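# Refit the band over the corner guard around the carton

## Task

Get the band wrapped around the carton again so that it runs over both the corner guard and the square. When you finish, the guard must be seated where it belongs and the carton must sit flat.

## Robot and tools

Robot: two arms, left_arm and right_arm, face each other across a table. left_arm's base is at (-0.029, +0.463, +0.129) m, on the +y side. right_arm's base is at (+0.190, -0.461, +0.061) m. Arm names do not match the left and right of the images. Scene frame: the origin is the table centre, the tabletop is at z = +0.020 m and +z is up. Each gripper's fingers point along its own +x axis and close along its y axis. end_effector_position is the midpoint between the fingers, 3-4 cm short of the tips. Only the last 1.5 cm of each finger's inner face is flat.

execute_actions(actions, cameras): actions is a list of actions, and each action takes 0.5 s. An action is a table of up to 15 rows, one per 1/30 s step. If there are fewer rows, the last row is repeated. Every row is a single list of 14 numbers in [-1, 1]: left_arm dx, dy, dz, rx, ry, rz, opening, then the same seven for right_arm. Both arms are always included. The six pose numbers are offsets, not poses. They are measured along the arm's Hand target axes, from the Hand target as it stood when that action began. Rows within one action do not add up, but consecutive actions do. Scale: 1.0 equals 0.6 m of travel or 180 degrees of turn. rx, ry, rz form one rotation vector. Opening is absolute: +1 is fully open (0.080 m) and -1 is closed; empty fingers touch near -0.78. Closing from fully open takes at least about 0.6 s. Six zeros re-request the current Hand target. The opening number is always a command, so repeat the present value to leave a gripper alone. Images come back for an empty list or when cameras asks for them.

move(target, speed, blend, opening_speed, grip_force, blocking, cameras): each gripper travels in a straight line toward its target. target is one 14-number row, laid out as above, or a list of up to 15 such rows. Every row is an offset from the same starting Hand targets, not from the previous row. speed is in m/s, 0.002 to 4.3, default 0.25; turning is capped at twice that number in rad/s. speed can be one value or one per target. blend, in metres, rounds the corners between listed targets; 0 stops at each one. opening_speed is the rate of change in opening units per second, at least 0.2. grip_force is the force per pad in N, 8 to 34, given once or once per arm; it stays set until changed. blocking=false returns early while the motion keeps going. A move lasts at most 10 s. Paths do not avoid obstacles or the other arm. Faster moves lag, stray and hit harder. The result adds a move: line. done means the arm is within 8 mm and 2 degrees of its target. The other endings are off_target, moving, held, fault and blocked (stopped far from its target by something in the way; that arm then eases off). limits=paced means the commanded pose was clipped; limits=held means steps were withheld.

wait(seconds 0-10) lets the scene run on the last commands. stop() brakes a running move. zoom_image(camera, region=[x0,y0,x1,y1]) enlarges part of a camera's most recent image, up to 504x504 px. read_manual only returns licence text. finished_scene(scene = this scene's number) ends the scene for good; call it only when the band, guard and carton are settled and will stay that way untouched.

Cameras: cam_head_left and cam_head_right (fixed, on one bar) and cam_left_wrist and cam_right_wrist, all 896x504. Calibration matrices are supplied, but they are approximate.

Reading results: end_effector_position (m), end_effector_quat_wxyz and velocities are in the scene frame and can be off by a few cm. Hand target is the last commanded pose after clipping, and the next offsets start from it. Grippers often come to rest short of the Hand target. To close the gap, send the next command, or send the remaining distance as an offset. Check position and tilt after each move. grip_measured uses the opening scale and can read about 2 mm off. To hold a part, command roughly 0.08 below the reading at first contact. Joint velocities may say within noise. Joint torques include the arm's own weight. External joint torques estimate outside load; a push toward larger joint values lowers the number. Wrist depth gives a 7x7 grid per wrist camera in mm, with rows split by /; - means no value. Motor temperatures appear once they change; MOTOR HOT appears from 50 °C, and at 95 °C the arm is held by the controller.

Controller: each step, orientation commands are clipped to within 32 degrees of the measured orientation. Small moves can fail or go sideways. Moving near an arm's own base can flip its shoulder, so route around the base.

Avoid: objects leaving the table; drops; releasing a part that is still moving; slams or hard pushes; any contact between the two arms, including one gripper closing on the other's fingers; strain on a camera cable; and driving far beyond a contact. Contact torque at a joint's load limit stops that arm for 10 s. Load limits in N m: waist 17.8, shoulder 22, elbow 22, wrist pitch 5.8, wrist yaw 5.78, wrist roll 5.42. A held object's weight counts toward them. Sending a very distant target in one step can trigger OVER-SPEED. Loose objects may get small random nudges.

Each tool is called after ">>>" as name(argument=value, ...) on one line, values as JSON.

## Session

>>> execute_actions(actions=[])

Scene clock: 0.00 s.
left_arm: end_effector_position=(+0.1876, +0.2178, +0.3805) grip_measured=+1.000 end_effector_quat_wxyz=(+0.856, +0.076, +0.512, +0.014) | right_arm: end_effector_position=(-0.0428, -0.1443, +0.3012) grip_measured=+1.000 end_effector_quat_wxyz=(+0.851, +0.142, +0.220, +0.455)
Joint positions: left_arm=[0.52 1.682 1.783 -1.509 -0.484 -0.931 0.08] | right_arm=[0.997 1.885 1.604 -1.181 1.321 1.931 0.08]
Joint velocities: within noise
Joint torques (N m): no reading
External joint torques (N m): no reading
Motor temperatures (°C): left_arm=[26 26 26 29 27 28] | right_arm=[25 24 24 29 27 30]
Heat: left arm: hottest wrist pitch 29 °C (+0.0 °C/min); right arm: hottest wrist roll 30 °C (+0.0 °C/min).
Wrist depth (mm): cam_left_wrist=[1546 1485 1413 1377 1259 1212 1164 / 1502 1485 1384 1309 1207 420 390 / 1510 500 465 441 424 405 388 / 1477 486 453 437 418 397 380 / 1444 485 444 428 416 389 377 / - 84 435 422 409 89 72 / - 80 431 414 399 81 -] | cam_right_wrist=[- 464 2553 2361 3052 2553 1414 / 2018 539 2121 2361 2634 2068 1535 / 2361 597 2553 703 592 488 405 / 2018 2406 612 348 488 420 363 / 2018 79 334 328 398 85 322 / - 70 295 352 377 80 - / - 71 294 356 334 - -]
Hand target: left_arm +0.1878, +0.2180, +0.3826; +0.857, +0.074, +0.509, +0.013 | right_arm -0.0427, -0.1443, +0.3022; +0.851, +0.143, +0.220, +0.455
Tool commands: left_gripper/opening=+1.0 right_gripper/opening=+1.0
camera_calibration:
cam_left_wrist: T_world_to_cam=[[-0.0718972, -0.985473, -0.153864, 0.294939], [-0.98853, 0.0909449, -0.120569, 0.24071], [0.13281, 0.143431, -0.980708, 0.402975], [0, 0, 0, 1]] pos_world=[0.205635, 0.210964, 0.469604]
cam_right_wrist: T_world_to_cam=[[0.681508, -0.562246, -0.46843, 0.0951836], [-0.675281, -0.236463, -0.698628, 0.172054], [0.282034, 0.792442, -0.540825, 0.364804], [0, 0, 0, 1]] pos_world=[-0.0515708, -0.194885, 0.362084]

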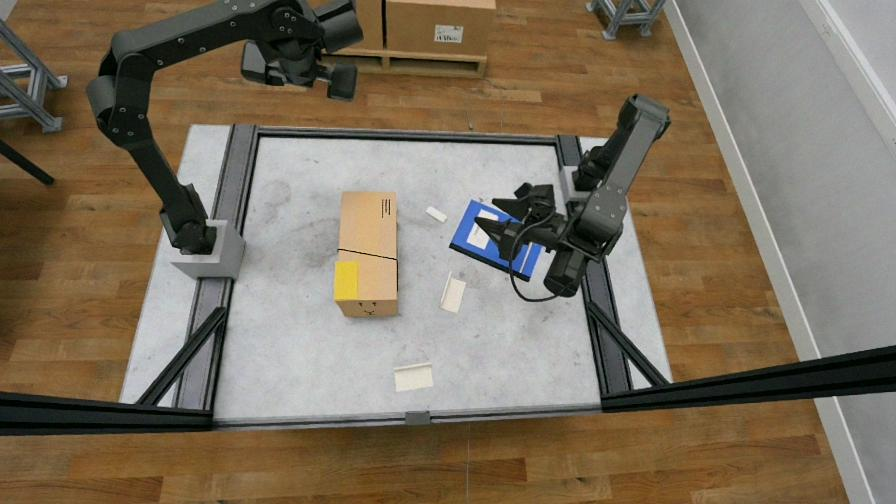

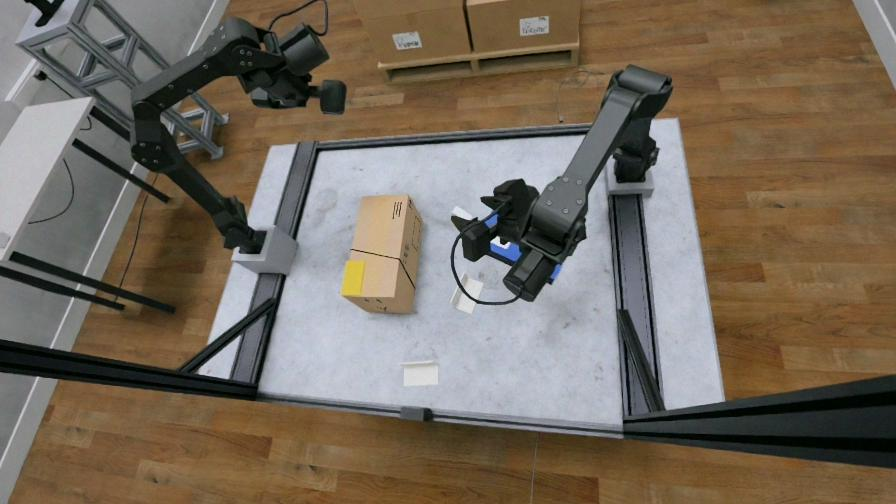

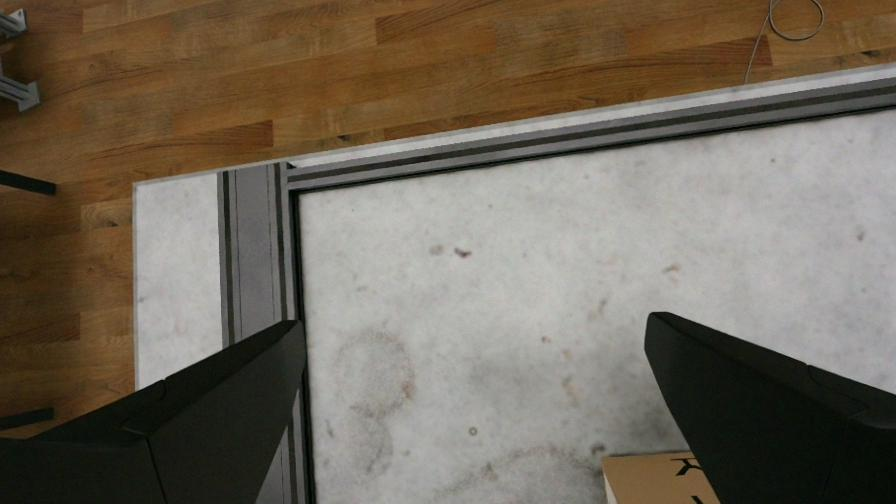

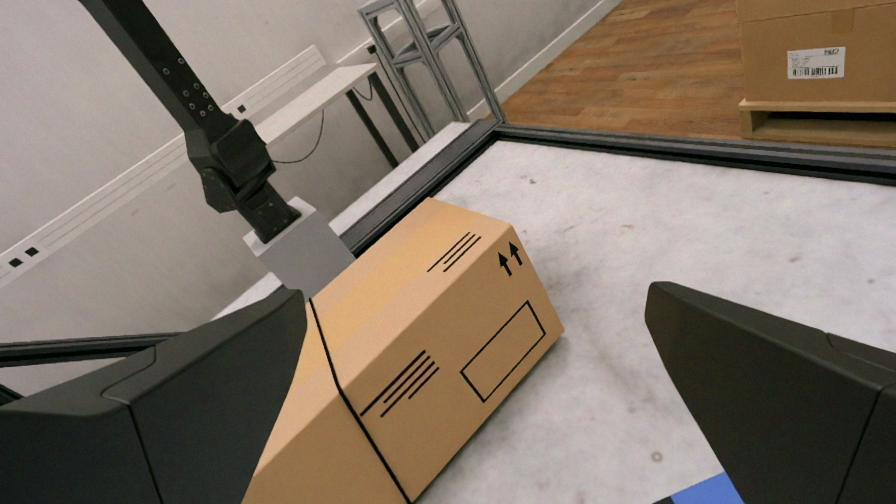

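>>> zoom_image(camera="cam_head_left", region=[310, 175, 430, 325])

>>> zoom_image(camera="cam_head_right", region=[320, 175, 440, 325])

>>> zoom_image(camera="cam_right_wrist", region=[200, 180, 600, 504])

Scaled by 3.360 from the camera's 896x504 image, which has a finer 1280x720 frame.

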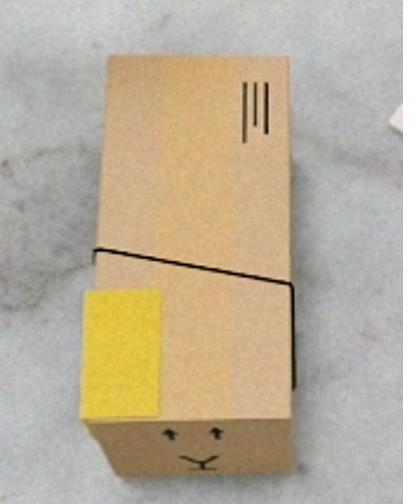

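Scaled by 3.360 from the camera's 896x504 image, which has a finer 1280x720 frame.

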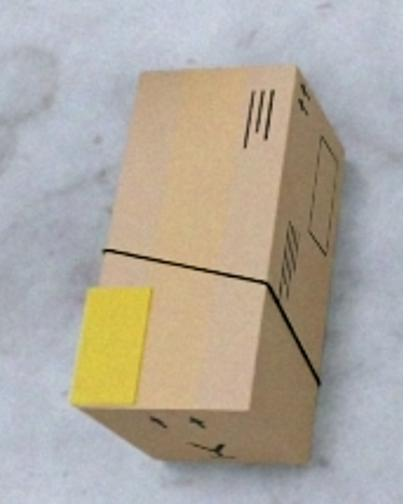

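Scaled by 1.260 from the camera's 896x504 image, which has a finer 1280x720 frame.

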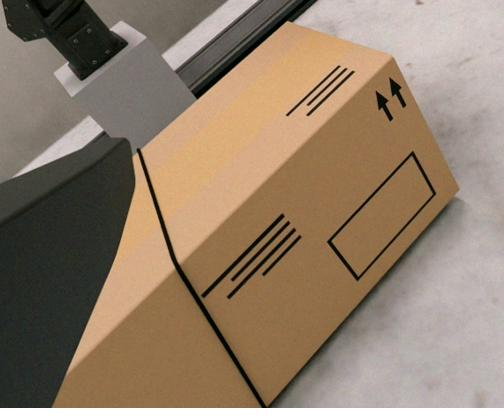

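>>> move(target=[-0.1486,0.0170,-0.4482,0.3792,-0.0862,-0.2999,-0.3,-0.1807,-0.0409,0.0605,-0.0831,0.1823,0.0522,1], speed=0.3, cameras=["all"])

Scene clock: 6.70 s.
left_arm: end_effector_position=(-0.0901, +0.2489, +0.3358) grip_measured=-0.297 end_effector_quat_wxyz=(+0.644, +0.299, +0.302, -0.637) | right_arm: end_effector_position=(-0.0607, -0.2487, +0.3427) grip_measured=+1.000 end_effector_quat_wxyz=(+0.730, -0.090, +0.374, +0.564)
Joint positions: left_arm=[-0.474 0.877 0.923 -0.987 -0.31 -0.394 0.022] | right_arm=[1.196 1.578 1.647 -1.358 0.831 1.59 0.08]
Joint torques (N m): left_arm=[-0.23 -3.39 4.27 1.26 -0.19 0.17] | right_arm=[0.14 -5.24 5.73 0.52 0.43 -0.16]
External joint torques (N m): left_arm=[-0.25 -1.93 -1.81 0.08 -0.02 0.17] | right_arm=[0.14 0.57 0.03 -0.13 -0.05 -0.15]
Heat: left arm: hottest wrist pitch 30 °C (+9.0 °C/min); right arm: hottest wrist roll 30 °C (+0.0 °C/min).
Wrist depth (mm): cam_left_wrist=[497 491 482 489 480 475 1468 / 469 455 296 294 299 450 1349 / 442 284 280 281 416 426 1309 / 424 275 272 278 330 409 1212 / 401 397 395 384 389 388 391 / 383 384 - 370 84 373 374 / - - - 356 78 - -] | cam_right_wrist=[- 818 415 382 501 469 431 / 2430 666 390 434 470 435 400 / 2275 619 489 482 445 406 378 / 2034 575 497 453 413 374 354 / 1854 79 453 416 392 85 333 / - 70 425 400 367 80 - / - 71 403 371 343 - -]
Hand target: left_arm -0.0900, +0.2499, +0.3353; +0.643, +0.299, +0.299, -0.639 | right_arm -0.0599, -0.2501, +0.3491; +0.726, -0.084, +0.378, +0.568
Off the commanded pose: left_arm 0.001 m, 0 deg | right_arm 0.007 m, 1 deg.
move: done
camera_calibration:
cam_left_wrist: T_world_to_cam=[[-0.999883, 0.00575083, -0.0141559, -0.0784019], [0.0100115, 0.946466, -0.32265, -0.0972271], [0.0115425, -0.322754, -0.946413, 0.485078], [0, 0, 0, 1]] pos_world=[-0.0830184, 0.249034, 0.426604]
cam_right_wrist: T_world_to_cam=[[0.871967, -0.384175, -0.303451, 0.0674953], [-0.483777, -0.771193, -0.413788, -0.05468], [-0.0750525, 0.507612, -0.85831, 0.491319], [0, 0, 0, 1]] pos_world=[-0.0484319, -0.265639, 0.41956]

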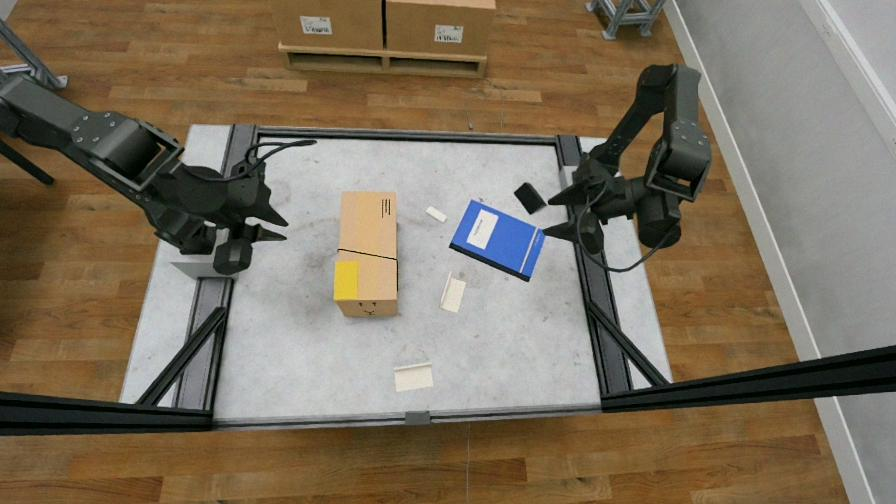

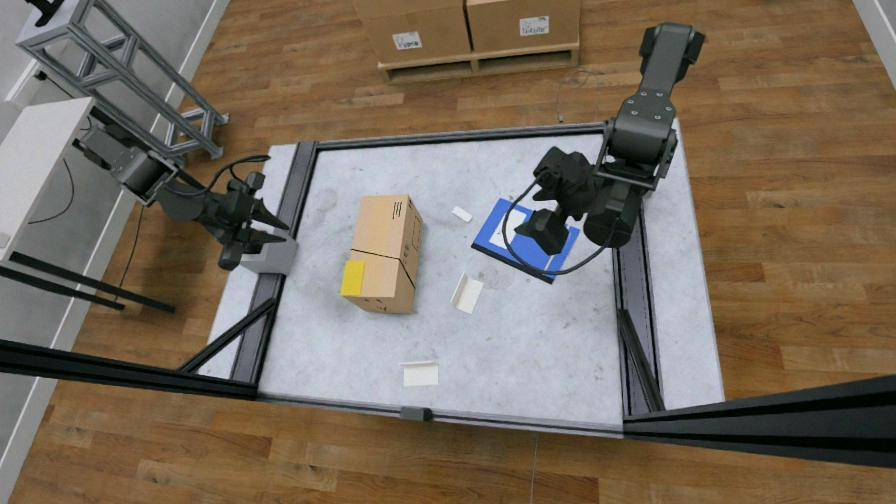

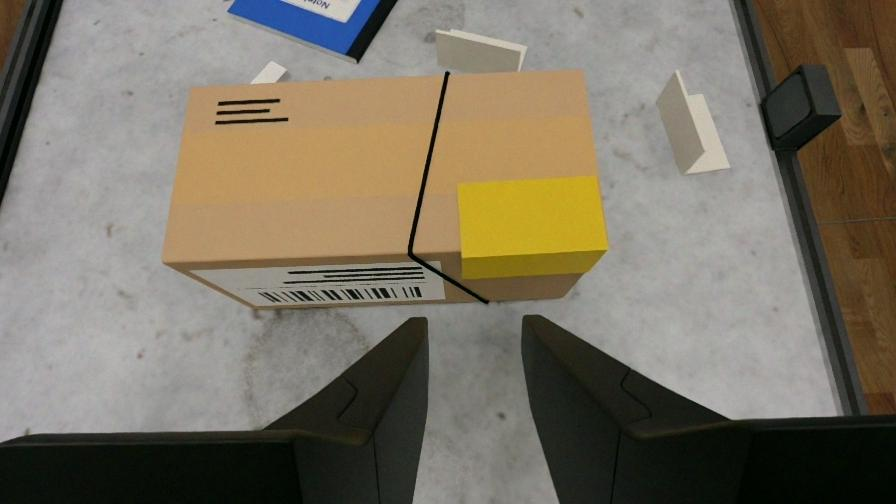

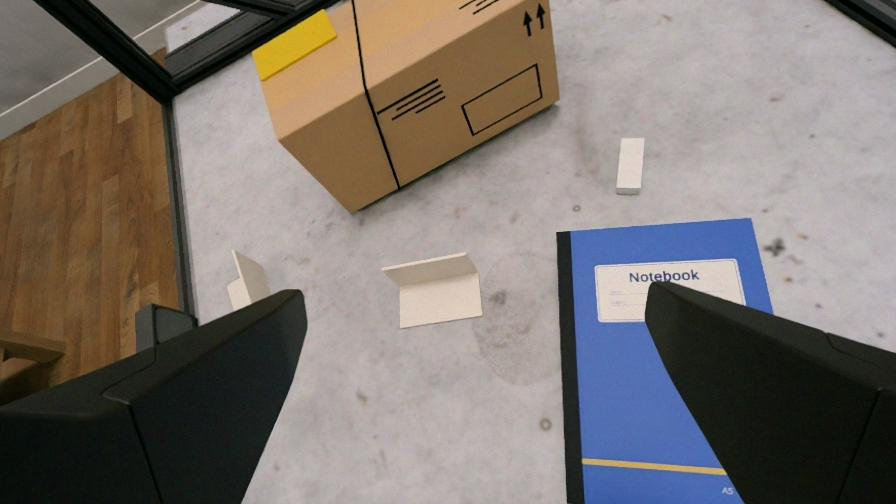

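>>> zoom_image(camera="cam_left_wrist", region=[380, 60, 640, 320])

>>> zoom_image(camera="cam_right_wrist", region=[230, 0, 450, 220])

Scaled by 1.938 from the camera's 896x504 image, which has a finer 1280x720 frame.

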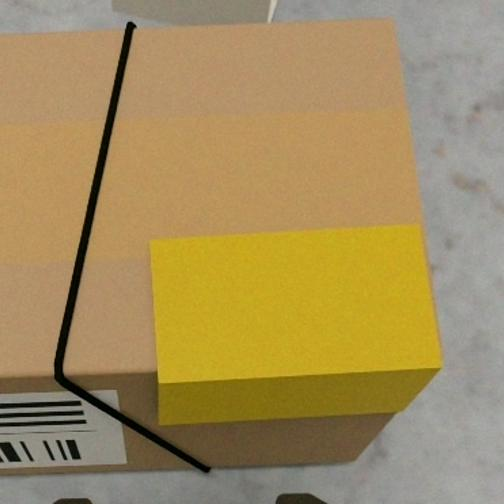

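Scaled by 2.291 from the camera's 896x504 image, which has a finer 1280x720 frame.

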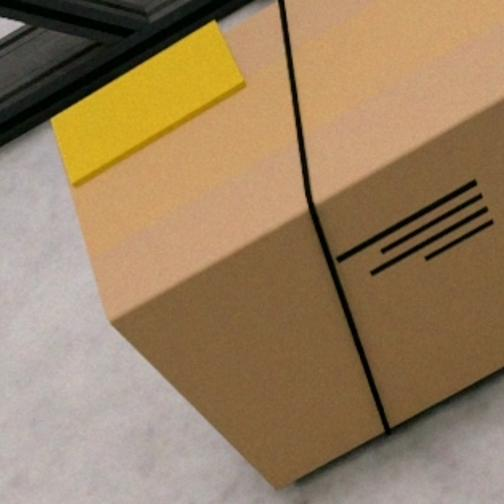

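>>> move(target=[0.2105,0.048,0.0608,0,0.2222,0,-0.3,0,0,0,0,0,0,1], speed=0.25, cameras=["cam_left_wrist","cam_right_wrist"])

Scene clock: 11.10 s.
left_arm: end_effector_position=(-0.0605, +0.1440, +0.2620) grip_measured=-0.297 end_effector_quat_wxyz=(+0.503, +0.499, +0.501, -0.497) | right_arm: end_effector_position=(-0.0607, -0.2487, +0.3427) grip_measured=+1.000 end_effector_quat_wxyz=(+0.730, -0.090, +0.374, +0.564)
Joint positions: left_arm=[-0.089 1.755 1.47 -1.287 -0.004 -0.108 0.022] | right_arm=[1.196 1.578 1.647 -1.358 0.831 1.59 0.08]
Joint torques (N m): left_arm=[0.18 -6.63 5.75 0.08 0.07 0.17] | right_arm=[0.23 -5.21 5.71 0.49 0.45 -0.17]
External joint torques (N m): left_arm=[0.21 0.15 0.32 -0.24 0.08 0.17] | right_arm=[0.21 0.5 0.06 -0.16 -0.02 -0.16]
Heat: left arm: hottest wrist pitch 30 °C (+5.4 °C/min); right arm: hottest wrist roll 30 °C (+0.0 °C/min).
Wrist depth (mm): cam_left_wrist=[138 139 139 139 139 139 265 / 146 146 148 147 147 147 279 / 153 155 155 155 153 152 300 / 164 166 165 164 161 - 319 / 335 335 332 331 333 338 337 / 359 352 - 355 85 357 361 / - - - 374 78 - -] | cam_right_wrist=[2018 782 421 382 507 471 427 / 2383 680 394 425 471 437 401 / 2157 613 490 476 446 406 375 / 2002 569 501 452 415 373 355 / 1840 81 451 419 394 84 331 / - 70 426 397 365 80 - / - 71 404 372 343 - -]
Hand target: left_arm -0.0605, +0.1408, +0.2622; +0.502, +0.499, +0.501, -0.498 | right_arm -0.0599, -0.2500, +0.3491; +0.726, -0.084, +0.378, +0.568
Off the commanded pose: left_arm 0.003 m, 0 deg | right_arm 0.007 m, 1 deg.
move: done
camera_calibration:
cam_left_wrist: T_world_to_cam=[[-0.999907, 0.0129883, -0.00409048, -0.0529591], [0.0106741, 0.934118, 0.356806, -0.198212], [0.00845528, 0.356729, -0.93417, 0.279798], [0, 0, 0, 1]] pos_world=[-0.0532043, 0.0860292, 0.331885]
cam_right_wrist: T_world_to_cam=[[0.871967, -0.384175, -0.303451, 0.0674953], [-0.483777, -0.771193, -0.413788, -0.05468], [-0.0750525, 0.507612, -0.85831, 0.491319], [0, 0, 0, 1]] pos_world=[-0.0484319, -0.265639, 0.41956]
Images, in order (width x height): cam_left_wrist 896x504, cam_right_wrist 896x504.

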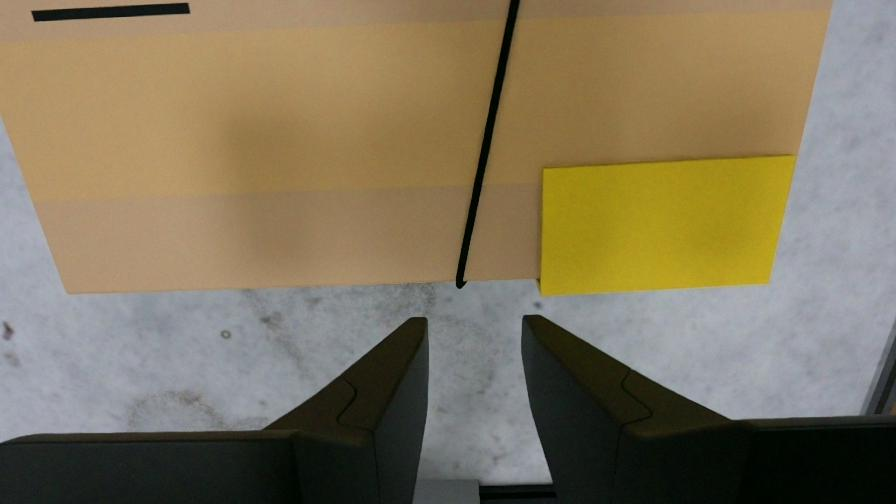

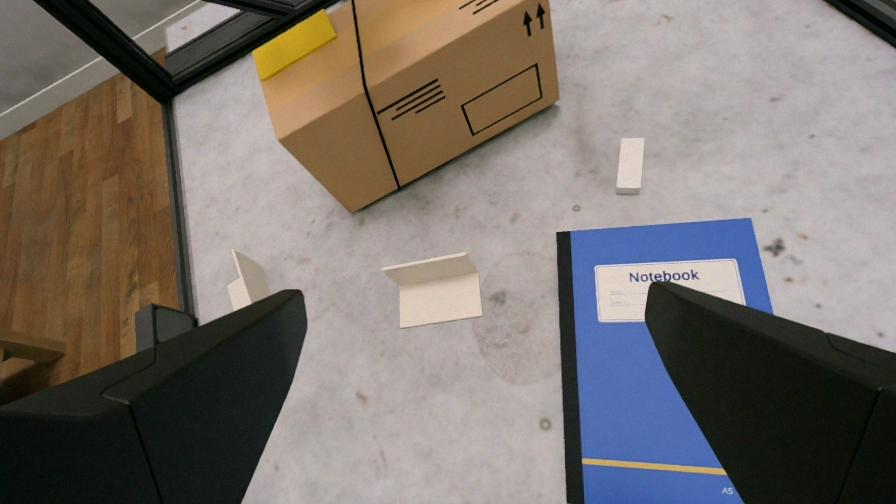

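>>> move(target=[[0.03,0.0017,-0.0153,0,0,0,-0.35,0,0,0,0,0,0,1],[0.0845,0.0017,-0.0153,0,0,0,-0.4,0,0,0,0,0,0,1]], speed=0.1, blend=[0.01,0], cameras=["cam_left_wrist"])

Scene clock: 13.57 s.
left_arm: end_effector_position=(-0.0600, +0.1486, +0.2144) grip_measured=-0.397 end_effector_quat_wxyz=(+0.505, +0.497, +0.499, -0.500) | right_arm: end_effector_position=(-0.0607, -0.2487, +0.3427) grip_measured=+1.000 end_effector_quat_wxyz=(+0.730, -0.090, +0.374, +0.564)
Joint positions: left_arm=[-0.089 1.755 1.279 -1.086 -0.004 -0.107 0.017] | right_arm=[1.196 1.578 1.647 -1.358 0.831 1.59 0.08]
Joint torques (N m): left_arm=[0.18 -7.32 3.58 0.34 0.08 0.17] | right_arm=[0.18 -5.22 5.66 0.51 0.44 -0.18]
External joint torques (N m): left_arm=[0.18 -0.71 -1.74 -0.02 0.08 0.17] | right_arm=[0.17 0.58 -0.08 -0.17 -0.04 -0.16]
Heat: left arm: hottest wrist pitch 30 °C (+4.4 °C/min); right arm: hottest wrist roll 30 °C (+0.0 °C/min).
Wrist depth (mm): cam_left_wrist=[- 96 96 97 96 97 98 / - 100 102 102 - 102 102 / 107 107 107 107 107 107 106 / 113 114 113 114 113 111 114 / 121 121 120 118 118 120 119 / 299 295 - 90 86 299 304 / - - - 322 - - -] | cam_right_wrist=[2812 777 418 383 509 471 428 / 2502 669 390 419 469 436 399 / 2234 612 536 482 444 408 376 / 1910 560 499 450 411 375 356 / 1827 79 449 424 391 85 335 / - 70 422 396 366 80 - / - 71 408 372 342 - -]
Hand target: left_arm -0.0594, +0.1501, +0.2115; +0.502, +0.499, +0.501, -0.498 | right_arm -0.0599, -0.2500, +0.3491; +0.726, -0.084, +0.378, +0.568
Off the commanded pose: left_arm 0.003 m, 1 deg | right_arm 0.007 m, 1 deg.
move: done
camera_calibration:
cam_left_wrist: T_world_to_cam=[[-0.999906, 0.0132844, -0.00335478, -0.0529545], [0.0112872, 0.937446, 0.347948, -0.184154], [0.00776721, 0.347877, -0.937508, 0.235625], [0, 0, 0, 1]] pos_world=[-0.0527011, 0.0913693, 0.284798]
Images, in order (width x height): cam_left_wrist 896x504.

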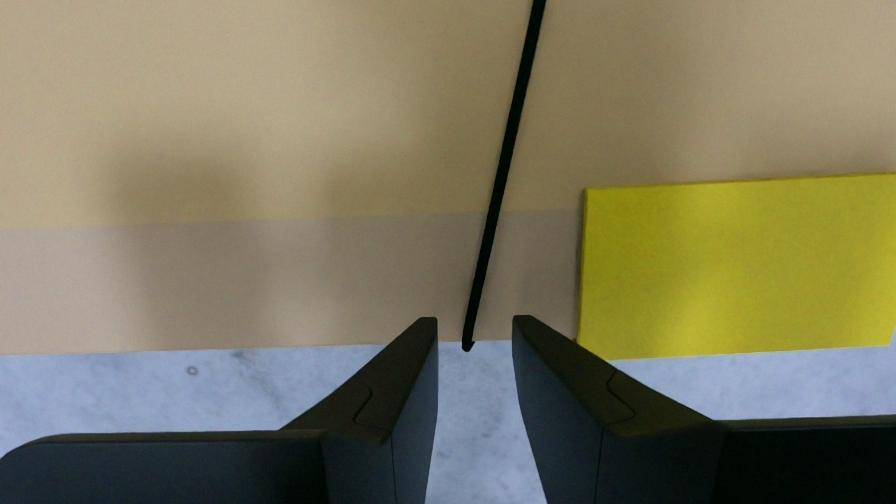

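>>> move(target=[0.0055,0,0,0,0,0,-0.4,0,0,0,0,0,0,1], speed=0.06, cameras=["cam_left_wrist"])

Scene clock: 14.43 s.
left_arm: end_effector_position=(-0.0600, +0.1485, +0.2121) grip_measured=-0.397 end_effector_quat_wxyz=(+0.506, +0.496, +0.498, -0.500) | right_arm: end_effector_position=(-0.0607, -0.2487, +0.3427) grip_measured=+1.000 end_effector_quat_wxyz=(+0.730, -0.090, +0.374, +0.564)
Joint positions: left_arm=[-0.089 1.755 1.269 -1.073 -0.004 -0.107 0.017] | right_arm=[1.196 1.578 1.647 -1.358 0.831 1.59 0.08]
Joint torques (N m): left_arm=[0.19 -6.94 3.58 0.34 0.07 0.17] | right_arm=[0.2 -5.2 5.63 0.51 0.45 -0.18]
External joint torques (N m): left_arm=[0.21 -0.32 -1.72 0 0.08 0.17] | right_arm=[0.22 0.59 -0.1 -0.16 -0.03 -0.16]
Heat: left arm: hottest wrist pitch 30 °C (+4.2 °C/min); right arm: hottest wrist roll 30 °C (+0.0 °C/min).
Wrist depth (mm): cam_left_wrist=[94 95 93 95 95 95 95 / - 98 99 100 - 100 100 / 105 105 105 104 104 105 105 / 111 111 111 112 110 109 108 / 118 118 117 117 116 117 116 / 296 292 - 90 86 296 300 / - - - 318 - - -] | cam_right_wrist=[- 792 419 382 508 469 425 / 2478 669 393 425 471 436 401 / 2215 616 491 478 444 408 376 / 2002 566 498 450 412 376 353 / 1867 79 448 418 392 85 332 / - 70 428 393 366 80 - / - 71 403 373 341 - -]
Hand target: left_arm -0.0594, +0.1500, +0.2082; +0.502, +0.499, +0.501, -0.498 | right_arm -0.0599, -0.2500, +0.3491; +0.726, -0.084, +0.378, +0.568
Off the commanded pose: left_arm 0.004 m, 1 deg | right_arm 0.007 m, 1 deg.
move: done
camera_calibration:
cam_left_wrist: T_world_to_cam=[[-0.999908, 0.0132374, -0.00299024, -0.0530587], [0.0113956, 0.938651, 0.344681, -0.18262], [0.00736946, 0.344615, -0.938715, 0.234274], [0, 0, 0, 1]] pos_world=[-0.0526993, 0.0913843, 0.282703]
Images, in order (width x height): cam_left_wrist 896x504.

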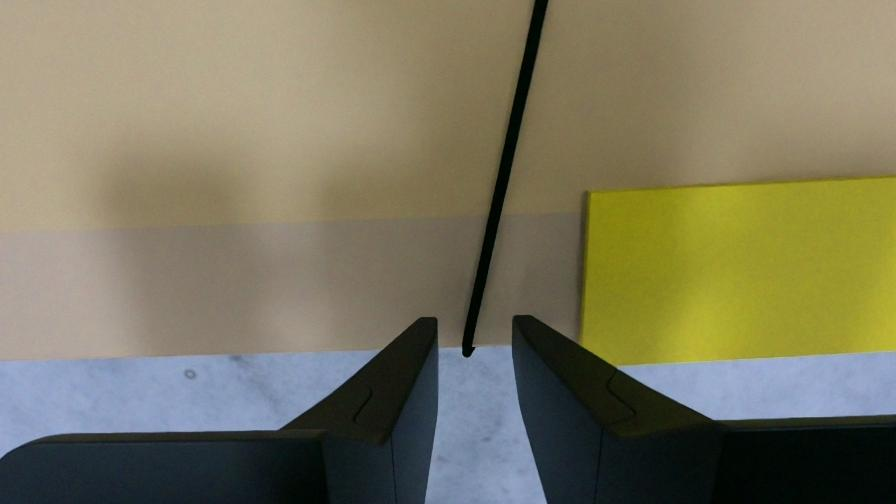

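>>> move(target=[0.003,0,0,0,0,0,-0.4,0,0,0,0,0,0,1], speed=0.06)

>>> move(target=[0,0,0,0,0,0,-1,0,0,0,0,0,0,1], speed=0.06, opening_speed=1.0, cameras=["cam_left_wrist"])

Scene clock: 15.37 s.
left_arm: end_effector_position=(-0.0600, +0.1485, +0.2108) grip_measured=-0.397 end_effector_quat_wxyz=(+0.506, +0.495, +0.498, -0.501) | right_arm: end_effector_position=(-0.0607, -0.2487, +0.3427) grip_measured=+1.000 end_effector_quat_wxyz=(+0.730, -0.090, +0.374, +0.564)
Joint positions: left_arm=[-0.089 1.755 1.264 -1.066 -0.004 -0.107 0.017] | right_arm=[1.196 1.578 1.647 -1.358 0.831 1.59 0.08]
Joint torques (N m): left_arm=[0.2 -6.73 3.57 0.34 0.07 0.16] | right_arm=[0.16 -5.2 5.65 0.51 0.44 -0.17]
External joint torques (N m): left_arm=[0.2 -0.11 -1.72 -0.01 0.08 0.16] | right_arm=[0.11 0.58 -0.04 -0.15 -0.03 -0.16]
Heat: left arm: hottest wrist pitch 30 °C (+3.9 °C/min); right arm: hottest wrist roll 30 °C (+0.0 °C/min).
Wrist depth (mm): cam_left_wrist=[93 93 93 94 94 94 94 / - 97 98 99 98 99 99 / 103 104 104 103 103 103 103 / 110 110 110 110 109 108 108 / 116 116 117 115 113 114 115 / 294 290 - 90 86 294 296 / - - - 317 - - -] | cam_right_wrist=[594 713 417 379 500 470 431 / 2553 667 392 421 474 435 404 / 2275 613 492 478 447 408 377 / 2002 561 497 457 410 375 355 / 1882 79 450 416 393 85 331 / - 70 427 398 367 80 - / - 71 402 372 341 - -]
Hand target: left_arm -0.0594, +0.1501, +0.2064; +0.502, +0.499, +0.501, -0.498 | right_arm -0.0599, -0.2500, +0.3491; +0.726, -0.084, +0.378, +0.568
Off the commanded pose: left_arm 0.005 m, 1 deg | right_arm 0.007 m, 1 deg.
move: done

Scene clock: 16.17 s.
left_arm: end_effector_position=(-0.0600, +0.1485, +0.2108) grip_measured=-0.774 end_effector_quat_wxyz=(+0.506, +0.495, +0.498, -0.501) | right_arm: end_effector_position=(-0.0607, -0.2487, +0.3427) grip_measured=+1.000 end_effector_quat_wxyz=(+0.730, -0.090, +0.374, +0.564)
Joint positions: left_arm=[-0.089 1.755 1.264 -1.066 -0.004 -0.107 0] | right_arm=[1.196 1.578 1.647 -1.358 0.831 1.59 0.08]
Joint torques (N m): left_arm=[0.2 -6.72 3.58 0.35 0.07 0.16] | right_arm=[0.16 -5.28 5.7 0.51 0.45 -0.16]
External joint torques (N m): left_arm=[0.21 -0.11 -1.69 0.01 0.08 0.16] | right_arm=[0.16 0.52 -0.04 -0.17 -0.03 -0.15]
Heat: left arm: hottest wrist pitch 30 °C (+3.7 °C/min); right arm: hottest wrist roll 30 °C (+0.0 °C/min).
Wrist depth (mm): cam_left_wrist=[93 93 92 94 94 94 94 / - 97 98 99 98 99 99 / 104 104 104 103 103 103 103 / 109 109 110 110 109 107 106 / 116 117 117 114 114 - 116 / 295 295 292 75 118 296 299 / - - - - - - -] | cam_right_wrist=[607 777 418 382 498 471 428 / 2406 669 390 424 471 437 403 / 2254 615 487 480 444 407 376 / 2034 548 500 453 413 375 356 / 1813 79 453 421 391 85 333 / - 70 426 393 367 80 - / - 71 403 372 341 - -]
Hand target: left_arm -0.0594, +0.1501, +0.2064; +0.502, +0.499, +0.501, -0.498 | right_arm -0.0599, -0.2500, +0.3491; +0.726, -0.084, +0.378, +0.568
Off the commanded pose: left_arm 0.005 m, 1 deg | right_arm 0.007 m, 1 deg.
move: done
camera_calibration:
cam_left_wrist: T_world_to_cam=[[-0.999907, 0.0132949, -0.00288286, -0.0530987], [0.0114975, 0.939161, 0.343284, -0.181955], [0.00727141, 0.343219, -0.939227, 0.233379], [0, 0, 0, 1]] pos_world=[-0.0526988, 0.0914906, 0.281505]
Images, in order (width x height): cam_left_wrist 896x504.

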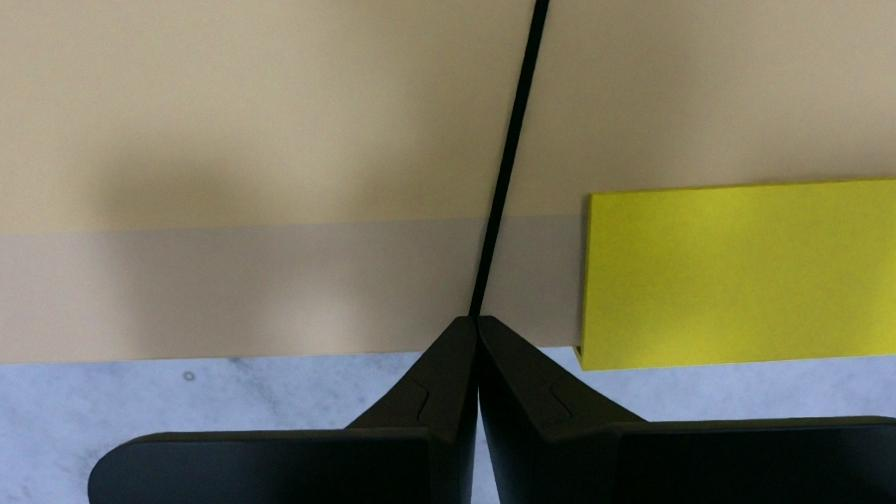

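>>> move(target=[[-0.02,0,-0.004,0,0,0,-1,0,0,0,0,0,0,1],[-0.040,0,-0.0365,0,0,0,-1,0,0,0,0,0,0,1]], speed=0.08, blend=[0.005,0], cameras=["cam_left_wrist","cam_right_wrist"])

Scene clock: 17.33 s.
left_arm: end_effector_position=(-0.0588, +0.1698, +0.2276) grip_measured=-0.774 end_effector_quat_wxyz=(+0.500, +0.502, +0.502, -0.496) | right_arm: end_effector_position=(-0.0607, -0.2487, +0.3427) grip_measured=+1.000 end_effector_quat_wxyz=(+0.730, -0.090, +0.374, +0.564)
Joint positions: left_arm=[-0.092 1.68 1.245 -1.144 -0.004 -0.107 0] | right_arm=[1.196 1.578 1.647 -1.358 0.831 1.59 0.08]
Joint torques (N m): left_arm=[-0.27 -9.27 3.6 0.09 0.07 -0.13] | right_arm=[0.16 -5.22 5.71 0.51 0.46 -0.18]
External joint torques (N m): left_arm=[-0.27 -3.12 -1.71 -0.22 0.08 -0.13] | right_arm=[0.15 0.61 -0.03 -0.16 -0.02 -0.17]
Heat: left arm: hottest wrist pitch 30 °C (+3.5 °C/min); right arm: hottest wrist roll 30 °C (+0.0 °C/min).
Wrist depth (mm): cam_left_wrist=[108 108 109 109 109 109 109 / 113 114 114 115 113 111 112 / - 121 121 121 121 121 118 / 281 129 280 281 284 285 281 / 299 299 299 291 300 301 299 / 321 319 - 75 311 317 321 / - - - - - - -] | cam_right_wrist=[627 782 414 381 504 469 428 / 2553 669 389 425 473 437 401 / 2254 616 534 478 446 410 376 / 1955 565 502 452 411 373 354 / 1896 81 452 416 394 85 333 / - 70 428 398 366 80 - / - 71 403 372 343 - -]
Hand target: left_arm -0.0595, +0.1720, +0.2304; +0.502, +0.499, +0.501, -0.498 | right_arm -0.0599, -0.2500, +0.3491; +0.726, -0.084, +0.378, +0.568
Off the commanded pose: left_arm 0.004 m, 0 deg | right_arm 0.007 m, 1 deg.
move: done
camera_calibration:
cam_left_wrist: T_world_to_cam=[[-0.999854, 0.0163944, -0.00477955, -0.0521107], [0.0135353, 0.931474, 0.363556, -0.210934], [0.0104123, 0.363439, -0.93156, 0.23674], [0, 0, 0, 1]] pos_world=[-0.051713, 0.111293, 0.296975]
cam_right_wrist: T_world_to_cam=[[0.871967, -0.384175, -0.303451, 0.0674953], [-0.483777, -0.771193, -0.413788, -0.05468], [-0.0750525, 0.507612, -0.85831, 0.491319], [0, 0, 0, 1]] pos_world=[-0.0484319, -0.265639, 0.41956]
Images, in order (width x height): cam_left_wrist 896x504, cam_right_wrist 896x504.

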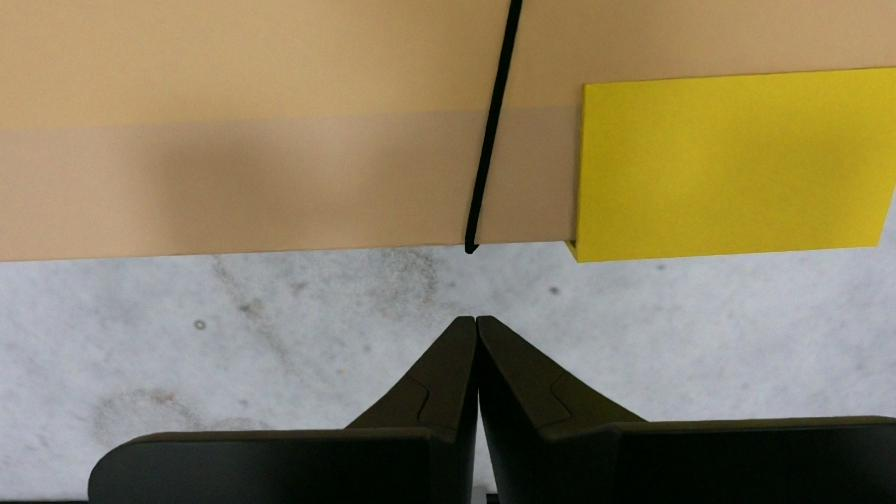

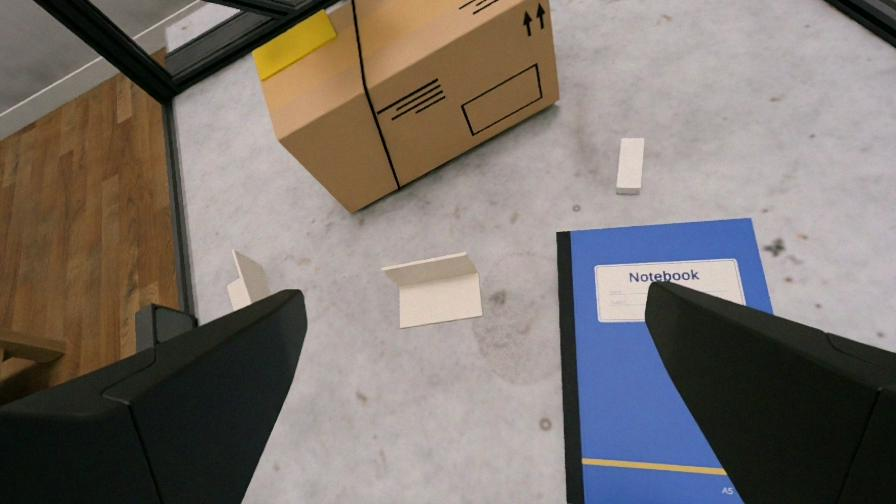

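>>> move(target=[[-0.003,0.002,0,0,0,0,-0.4,0,0,0,0,0,0,1],[0.0,0.002,0.0433,0,0,0,-0.4,0,0,0,0,0,0,1],[0.041,0.002,0.0433,0,0,0,-0.4,0,0,0,0,0,0,1]], speed=0.1, blend=[0.004,0.004,0], cameras=["cam_left_wrist"])

Scene clock: 19.40 s.
left_arm: end_effector_position=(-0.0587, +0.1446, +0.2100) grip_measured=-0.403 end_effector_quat_wxyz=(+0.506, +0.496, +0.498, -0.501) | right_arm: end_effector_position=(-0.0607, -0.2487, +0.3427) grip_measured=+1.000 end_effector_quat_wxyz=(+0.730, -0.090, +0.374, +0.564)
Joint positions: left_arm=[-0.083 1.77 1.279 -1.067 -0.004 -0.102 0.017] | right_arm=[1.196 1.578 1.647 -1.358 0.831 1.59 0.08]
Joint torques (N m): left_arm=[0.19 -6.8 3.65 0.35 0.07 0.17] | right_arm=[0.17 -5.24 5.7 0.53 0.45 -0.16]
External joint torques (N m): left_arm=[0.2 -0.05 -1.69 -0.02 0.07 0.16] | right_arm=[0.15 0.51 -0.04 -0.17 -0.04 -0.14]
Heat: left arm: hottest wrist pitch 30 °C (+3.1 °C/min); right arm: hottest wrist roll 30 °C (+0.0 °C/min).
Wrist depth (mm): cam_left_wrist=[92 92 92 93 92 93 93 / - 96 97 98 97 98 98 / 102 104 103 103 102 103 103 / 108 109 109 109 108 107 108 / 115 116 116 114 113 115 115 / 293 293 - 89 85 293 298 / - - - 316 - - -] | cam_right_wrist=[2944 794 414 380 505 470 426 / 2361 675 394 428 469 436 398 / 2502 616 491 483 446 407 375 / 2034 561 501 457 408 380 356 / 1882 79 452 424 393 85 334 / - 70 426 397 368 80 - / - 71 404 372 340 - -]
Hand target: left_arm -0.0581, +0.1460, +0.2057; +0.502, +0.499, +0.501, -0.498 | right_arm -0.0599, -0.2500, +0.3491; +0.726, -0.084, +0.378, +0.568
Off the commanded pose: left_arm 0.004 m, 1 deg | right_arm 0.007 m, 1 deg.
move: done; blend cut to 0 m at target 1
camera_calibration:
cam_left_wrist: T_world_to_cam=[[-0.999908, 0.0132357, -0.00299988, -0.0517117], [0.0113963, 0.938912, 0.343968, -0.178205], [0.00736928, 0.343902, -0.938977, 0.233832], [0, 0, 0, 1]] pos_world=[-0.0513993, 0.0875876, 0.280704]
Images, in order (width x height): cam_left_wrist 896x504.

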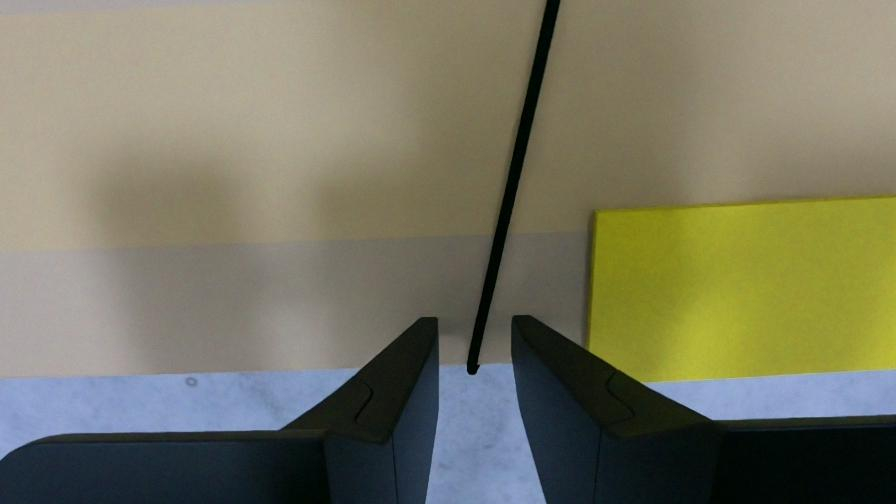

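>>> move(target=[0.0035,0,0,0,0,0,-0.4,0,0,0,0,0,0,1], speed=0.06)

>>> move(target=[0.0025,0,0,0,0,0,-0.4,0,0,0,0,0,0,1], speed=0.06, cameras=["cam_left_wrist"])

Scene clock: 20.23 s.
left_arm: end_effector_position=(-0.0587, +0.1444, +0.2086) grip_measured=-0.403 end_effector_quat_wxyz=(+0.506, +0.495, +0.497, -0.501) | right_arm: end_effector_position=(-0.0607, -0.2487, +0.3427) grip_measured=+1.000 end_effector_quat_wxyz=(+0.730, -0.090, +0.374, +0.564)
Joint positions: left_arm=[-0.083 1.771 1.274 -1.059 -0.004 -0.102 0.017] | right_arm=[1.196 1.578 1.647 -1.358 0.831 1.59 0.08]
Joint torques (N m): left_arm=[0.2 -6.61 3.57 0.34 0.07 0.17] | right_arm=[0.16 -5.24 5.74 0.51 0.45 -0.16]
External joint torques (N m): left_arm=[0.19 0.14 -1.77 -0.03 0.08 0.17] | right_arm=[0.14 0.6 -0.01 -0.17 -0.03 -0.15]
Heat: left arm: hottest wrist pitch 30 °C (+3.0 °C/min); right arm: hottest wrist roll 30 °C (+0.0 °C/min).
Wrist depth (mm): cam_left_wrist=[- 91 91 92 92 92 92 / - 95 97 97 97 97 97 / 101 102 102 102 101 102 102 / - 108 108 109 107 106 106 / 114 114 114 113 112 112 114 / 290 290 - 89 86 118 296 / - - - 314 - - -] | cam_right_wrist=[559 805 415 381 506 469 431 / 2317 678 393 423 471 438 400 / 2254 619 488 478 441 408 377 / 2068 564 499 451 411 376 354 / 1787 79 450 422 393 85 336 / - 70 426 395 365 80 - / - 71 404 375 341 - -]
Hand target: left_arm -0.0581, +0.1461, +0.2036; +0.502, +0.499, +0.501, -0.498 | right_arm -0.0599, -0.2500, +0.3491; +0.726, -0.084, +0.378, +0.568
Off the commanded pose: left_arm 0.005 m, 1 deg | right_arm 0.007 m, 1 deg.
move: done

Scene clock: 20.93 s.
left_arm: end_effector_position=(-0.0587, +0.1443, +0.2071) grip_measured=-0.403 end_effector_quat_wxyz=(+0.506, +0.495, +0.497, -0.501) | right_arm: end_effector_position=(-0.0607, -0.2487, +0.3427) grip_measured=+1.000 end_effector_quat_wxyz=(+0.730, -0.090, +0.374, +0.564)
Joint positions: left_arm=[-0.083 1.772 1.269 -1.053 -0.004 -0.102 0.017] | right_arm=[1.196 1.578 1.647 -1.358 0.831 1.59 0.08]
Joint torques (N m): left_arm=[0.18 -6.61 3.56 0.35 0.07 0.16] | right_arm=[0.15 -5.25 5.7 0.51 0.45 -0.16]
External joint torques (N m): left_arm=[0.18 0.14 -1.79 -0.03 0.08 0.16] | right_arm=[0.19 0.52 0 -0.16 -0.04 -0.15]
Heat: left arm: hottest wrist pitch 30 °C (+2.9 °C/min); right arm: hottest wrist roll 30 °C (+0.0 °C/min).
Wrist depth (mm): cam_left_wrist=[- 90 89 91 90 91 91 / - 95 95 95 95 95 96 / 100 101 100 99 100 101 100 / 106 106 106 106 106 104 104 / 114 112 111 111 110 110 111 / 291 290 - 89 86 116 293 / - - - 311 - - -] | cam_right_wrist=[2121 770 415 379 502 469 428 / 2553 675 389 427 476 437 401 / 2195 613 491 477 444 410 373 / 2034 570 501 453 412 375 354 / 1800 79 453 424 393 85 333 / - 70 423 396 366 80 - / - 71 402 372 342 - -]
Hand target: left_arm -0.0581, +0.1460, +0.2022; +0.502, +0.499, +0.501, -0.498 | right_arm -0.0599, -0.2500, +0.3491; +0.726, -0.084, +0.378, +0.568
Off the commanded pose: left_arm 0.005 m, 1 deg | right_arm 0.007 m, 1 deg.
move: done
camera_calibration:
cam_left_wrist: T_world_to_cam=[[-0.999908, 0.0132574, -0.00281341, -0.0517718], [0.0114997, 0.939811, 0.3415, -0.176547], [0.00717149, 0.341437, -0.939877, 0.231693], [0, 0, 0, 1]] pos_world=[-0.0513983, 0.0874988, 0.277908]
Images, in order (width x height): cam_left_wrist 896x504.

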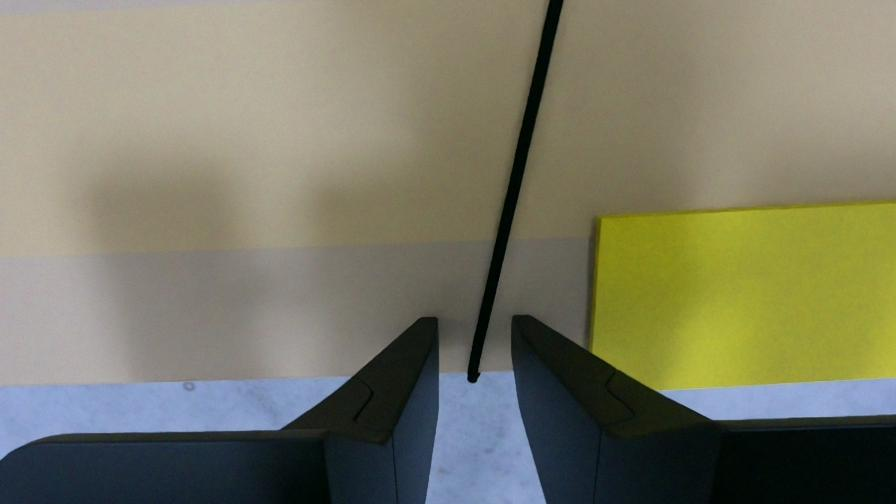

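>>> move(target=[0.0025,0,0,0,0,0,-0.4,0,0,0,0,0,0,1], speed=0.05)

>>> move(target=[0.0025,0,0,0,0,0,-0.4,0,0,0,0,0,0,1], speed=0.05, cameras=["cam_left_wrist"])

Scene clock: 21.83 s.
left_arm: end_effector_position=(-0.0587, +0.1443, +0.2062) grip_measured=-0.403 end_effector_quat_wxyz=(+0.506, +0.495, +0.497, -0.501) | right_arm: end_effector_position=(-0.0607, -0.2487, +0.3427) grip_measured=+1.000 end_effector_quat_wxyz=(+0.730, -0.090, +0.374, +0.564)
Joint positions: left_arm=[-0.083 1.773 1.267 -1.049 -0.004 -0.102 0.017] | right_arm=[1.196 1.578 1.647 -1.358 0.831 1.59 0.08]
Joint torques (N m): left_arm=[0.19 -6.5 3.43 0.49 0.07 0.16] | right_arm=[0.2 -5.24 5.67 0.49 0.46 -0.15]
External joint torques (N m): left_arm=[0.18 0.23 -1.85 0.14 0.08 0.16] | right_arm=[0.23 0.58 -0.03 -0.17 -0.03 -0.14]
Heat: left arm: hottest wrist pitch 30 °C (+2.7 °C/min); right arm: hottest wrist roll 30 °C (+0.0 °C/min).
Wrist depth (mm): cam_left_wrist=[- 89 89 89 89 90 90 / - 94 94 94 94 95 95 / 99 100 100 99 99 100 100 / 105 105 105 105 105 103 104 / 113 112 110 111 110 110 110 / 289 289 - 89 86 115 292 / - - - 310 - - -] | cam_right_wrist=[- 777 416 380 505 472 433 / 2502 662 391 419 474 438 401 / 2234 613 492 481 444 409 377 / 1986 569 498 448 412 374 355 / 1827 79 447 420 396 85 332 / - 70 424 395 367 80 - / - 71 404 371 340 - -]
Hand target: left_arm -0.0581, +0.1460, +0.2007; +0.502, +0.499, +0.501, -0.498 | right_arm -0.0599, -0.2500, +0.3491; +0.726, -0.084, +0.378, +0.568
Off the commanded pose: left_arm 0.006 m, 1 deg | right_arm 0.007 m, 1 deg.
move: done

Scene clock: 22.53 s.
left_arm: end_effector_position=(-0.0587, +0.1445, +0.2056) grip_measured=-0.403 end_effector_quat_wxyz=(+0.506, +0.495, +0.497, -0.501) | right_arm: end_effector_position=(-0.0607, -0.2487, +0.3427) grip_measured=+1.000 end_effector_quat_wxyz=(+0.730, -0.090, +0.374, +0.564)
Joint positions: left_arm=[-0.083 1.773 1.264 -1.047 -0.004 -0.102 0.017] | right_arm=[1.196 1.578 1.647 -1.358 0.831 1.59 0.08]
Joint torques (N m): left_arm=[0.2 -6.31 3.23 0.71 0.07 0.17] | right_arm=[0.19 -5.21 5.74 0.5 0.44 -0.19]
External joint torques (N m): left_arm=[0.22 0.41 -2.04 0.36 0.08 0.16] | right_arm=[0.15 0.39 0.11 -0.17 -0.03 -0.17]
Heat: left arm: hottest wrist pitch 30 °C (+2.7 °C/min); right arm: hottest wrist roll 30 °C (+0.0 °C/min).
Wrist depth (mm): cam_left_wrist=[- 89 89 89 89 90 90 / - 94 94 95 95 95 95 / 99 100 100 99 99 100 100 / 105 105 105 105 106 103 104 / 113 111 111 110 110 110 110 / 288 290 - 89 85 291 292 / - - - 310 - - -] | cam_right_wrist=[- 775 414 383 507 474 429 / 2478 673 398 434 478 431 399 / 2254 616 520 479 444 406 376 / 1986 559 498 452 413 380 353 / 1813 81 449 421 392 84 334 / - 70 423 397 365 80 - / - 71 404 370 345 - -]
Hand target: left_arm -0.0581, +0.1460, +0.1991; +0.502, +0.499, +0.501, -0.498 | right_arm -0.0599, -0.2500, +0.3491; +0.726, -0.084, +0.378, +0.568
Off the commanded pose: left_arm 0.007 m, 1 deg | right_arm 0.007 m, 1 deg.
move: done
camera_calibration:
cam_left_wrist: T_world_to_cam=[[-0.999908, 0.0132574, -0.00281341, -0.0516786], [0.0114997, 0.939811, 0.3415, -0.176224], [0.00717149, 0.341437, -0.939877, 0.230214], [0, 0, 0, 1]] pos_world=[-0.0512983, 0.0876988, 0.276408]
Images, in order (width x height): cam_left_wrist 896x504.

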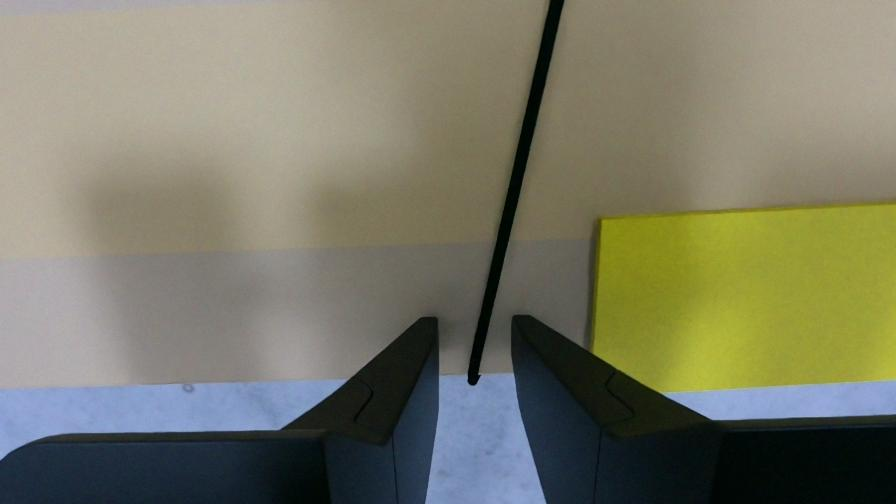

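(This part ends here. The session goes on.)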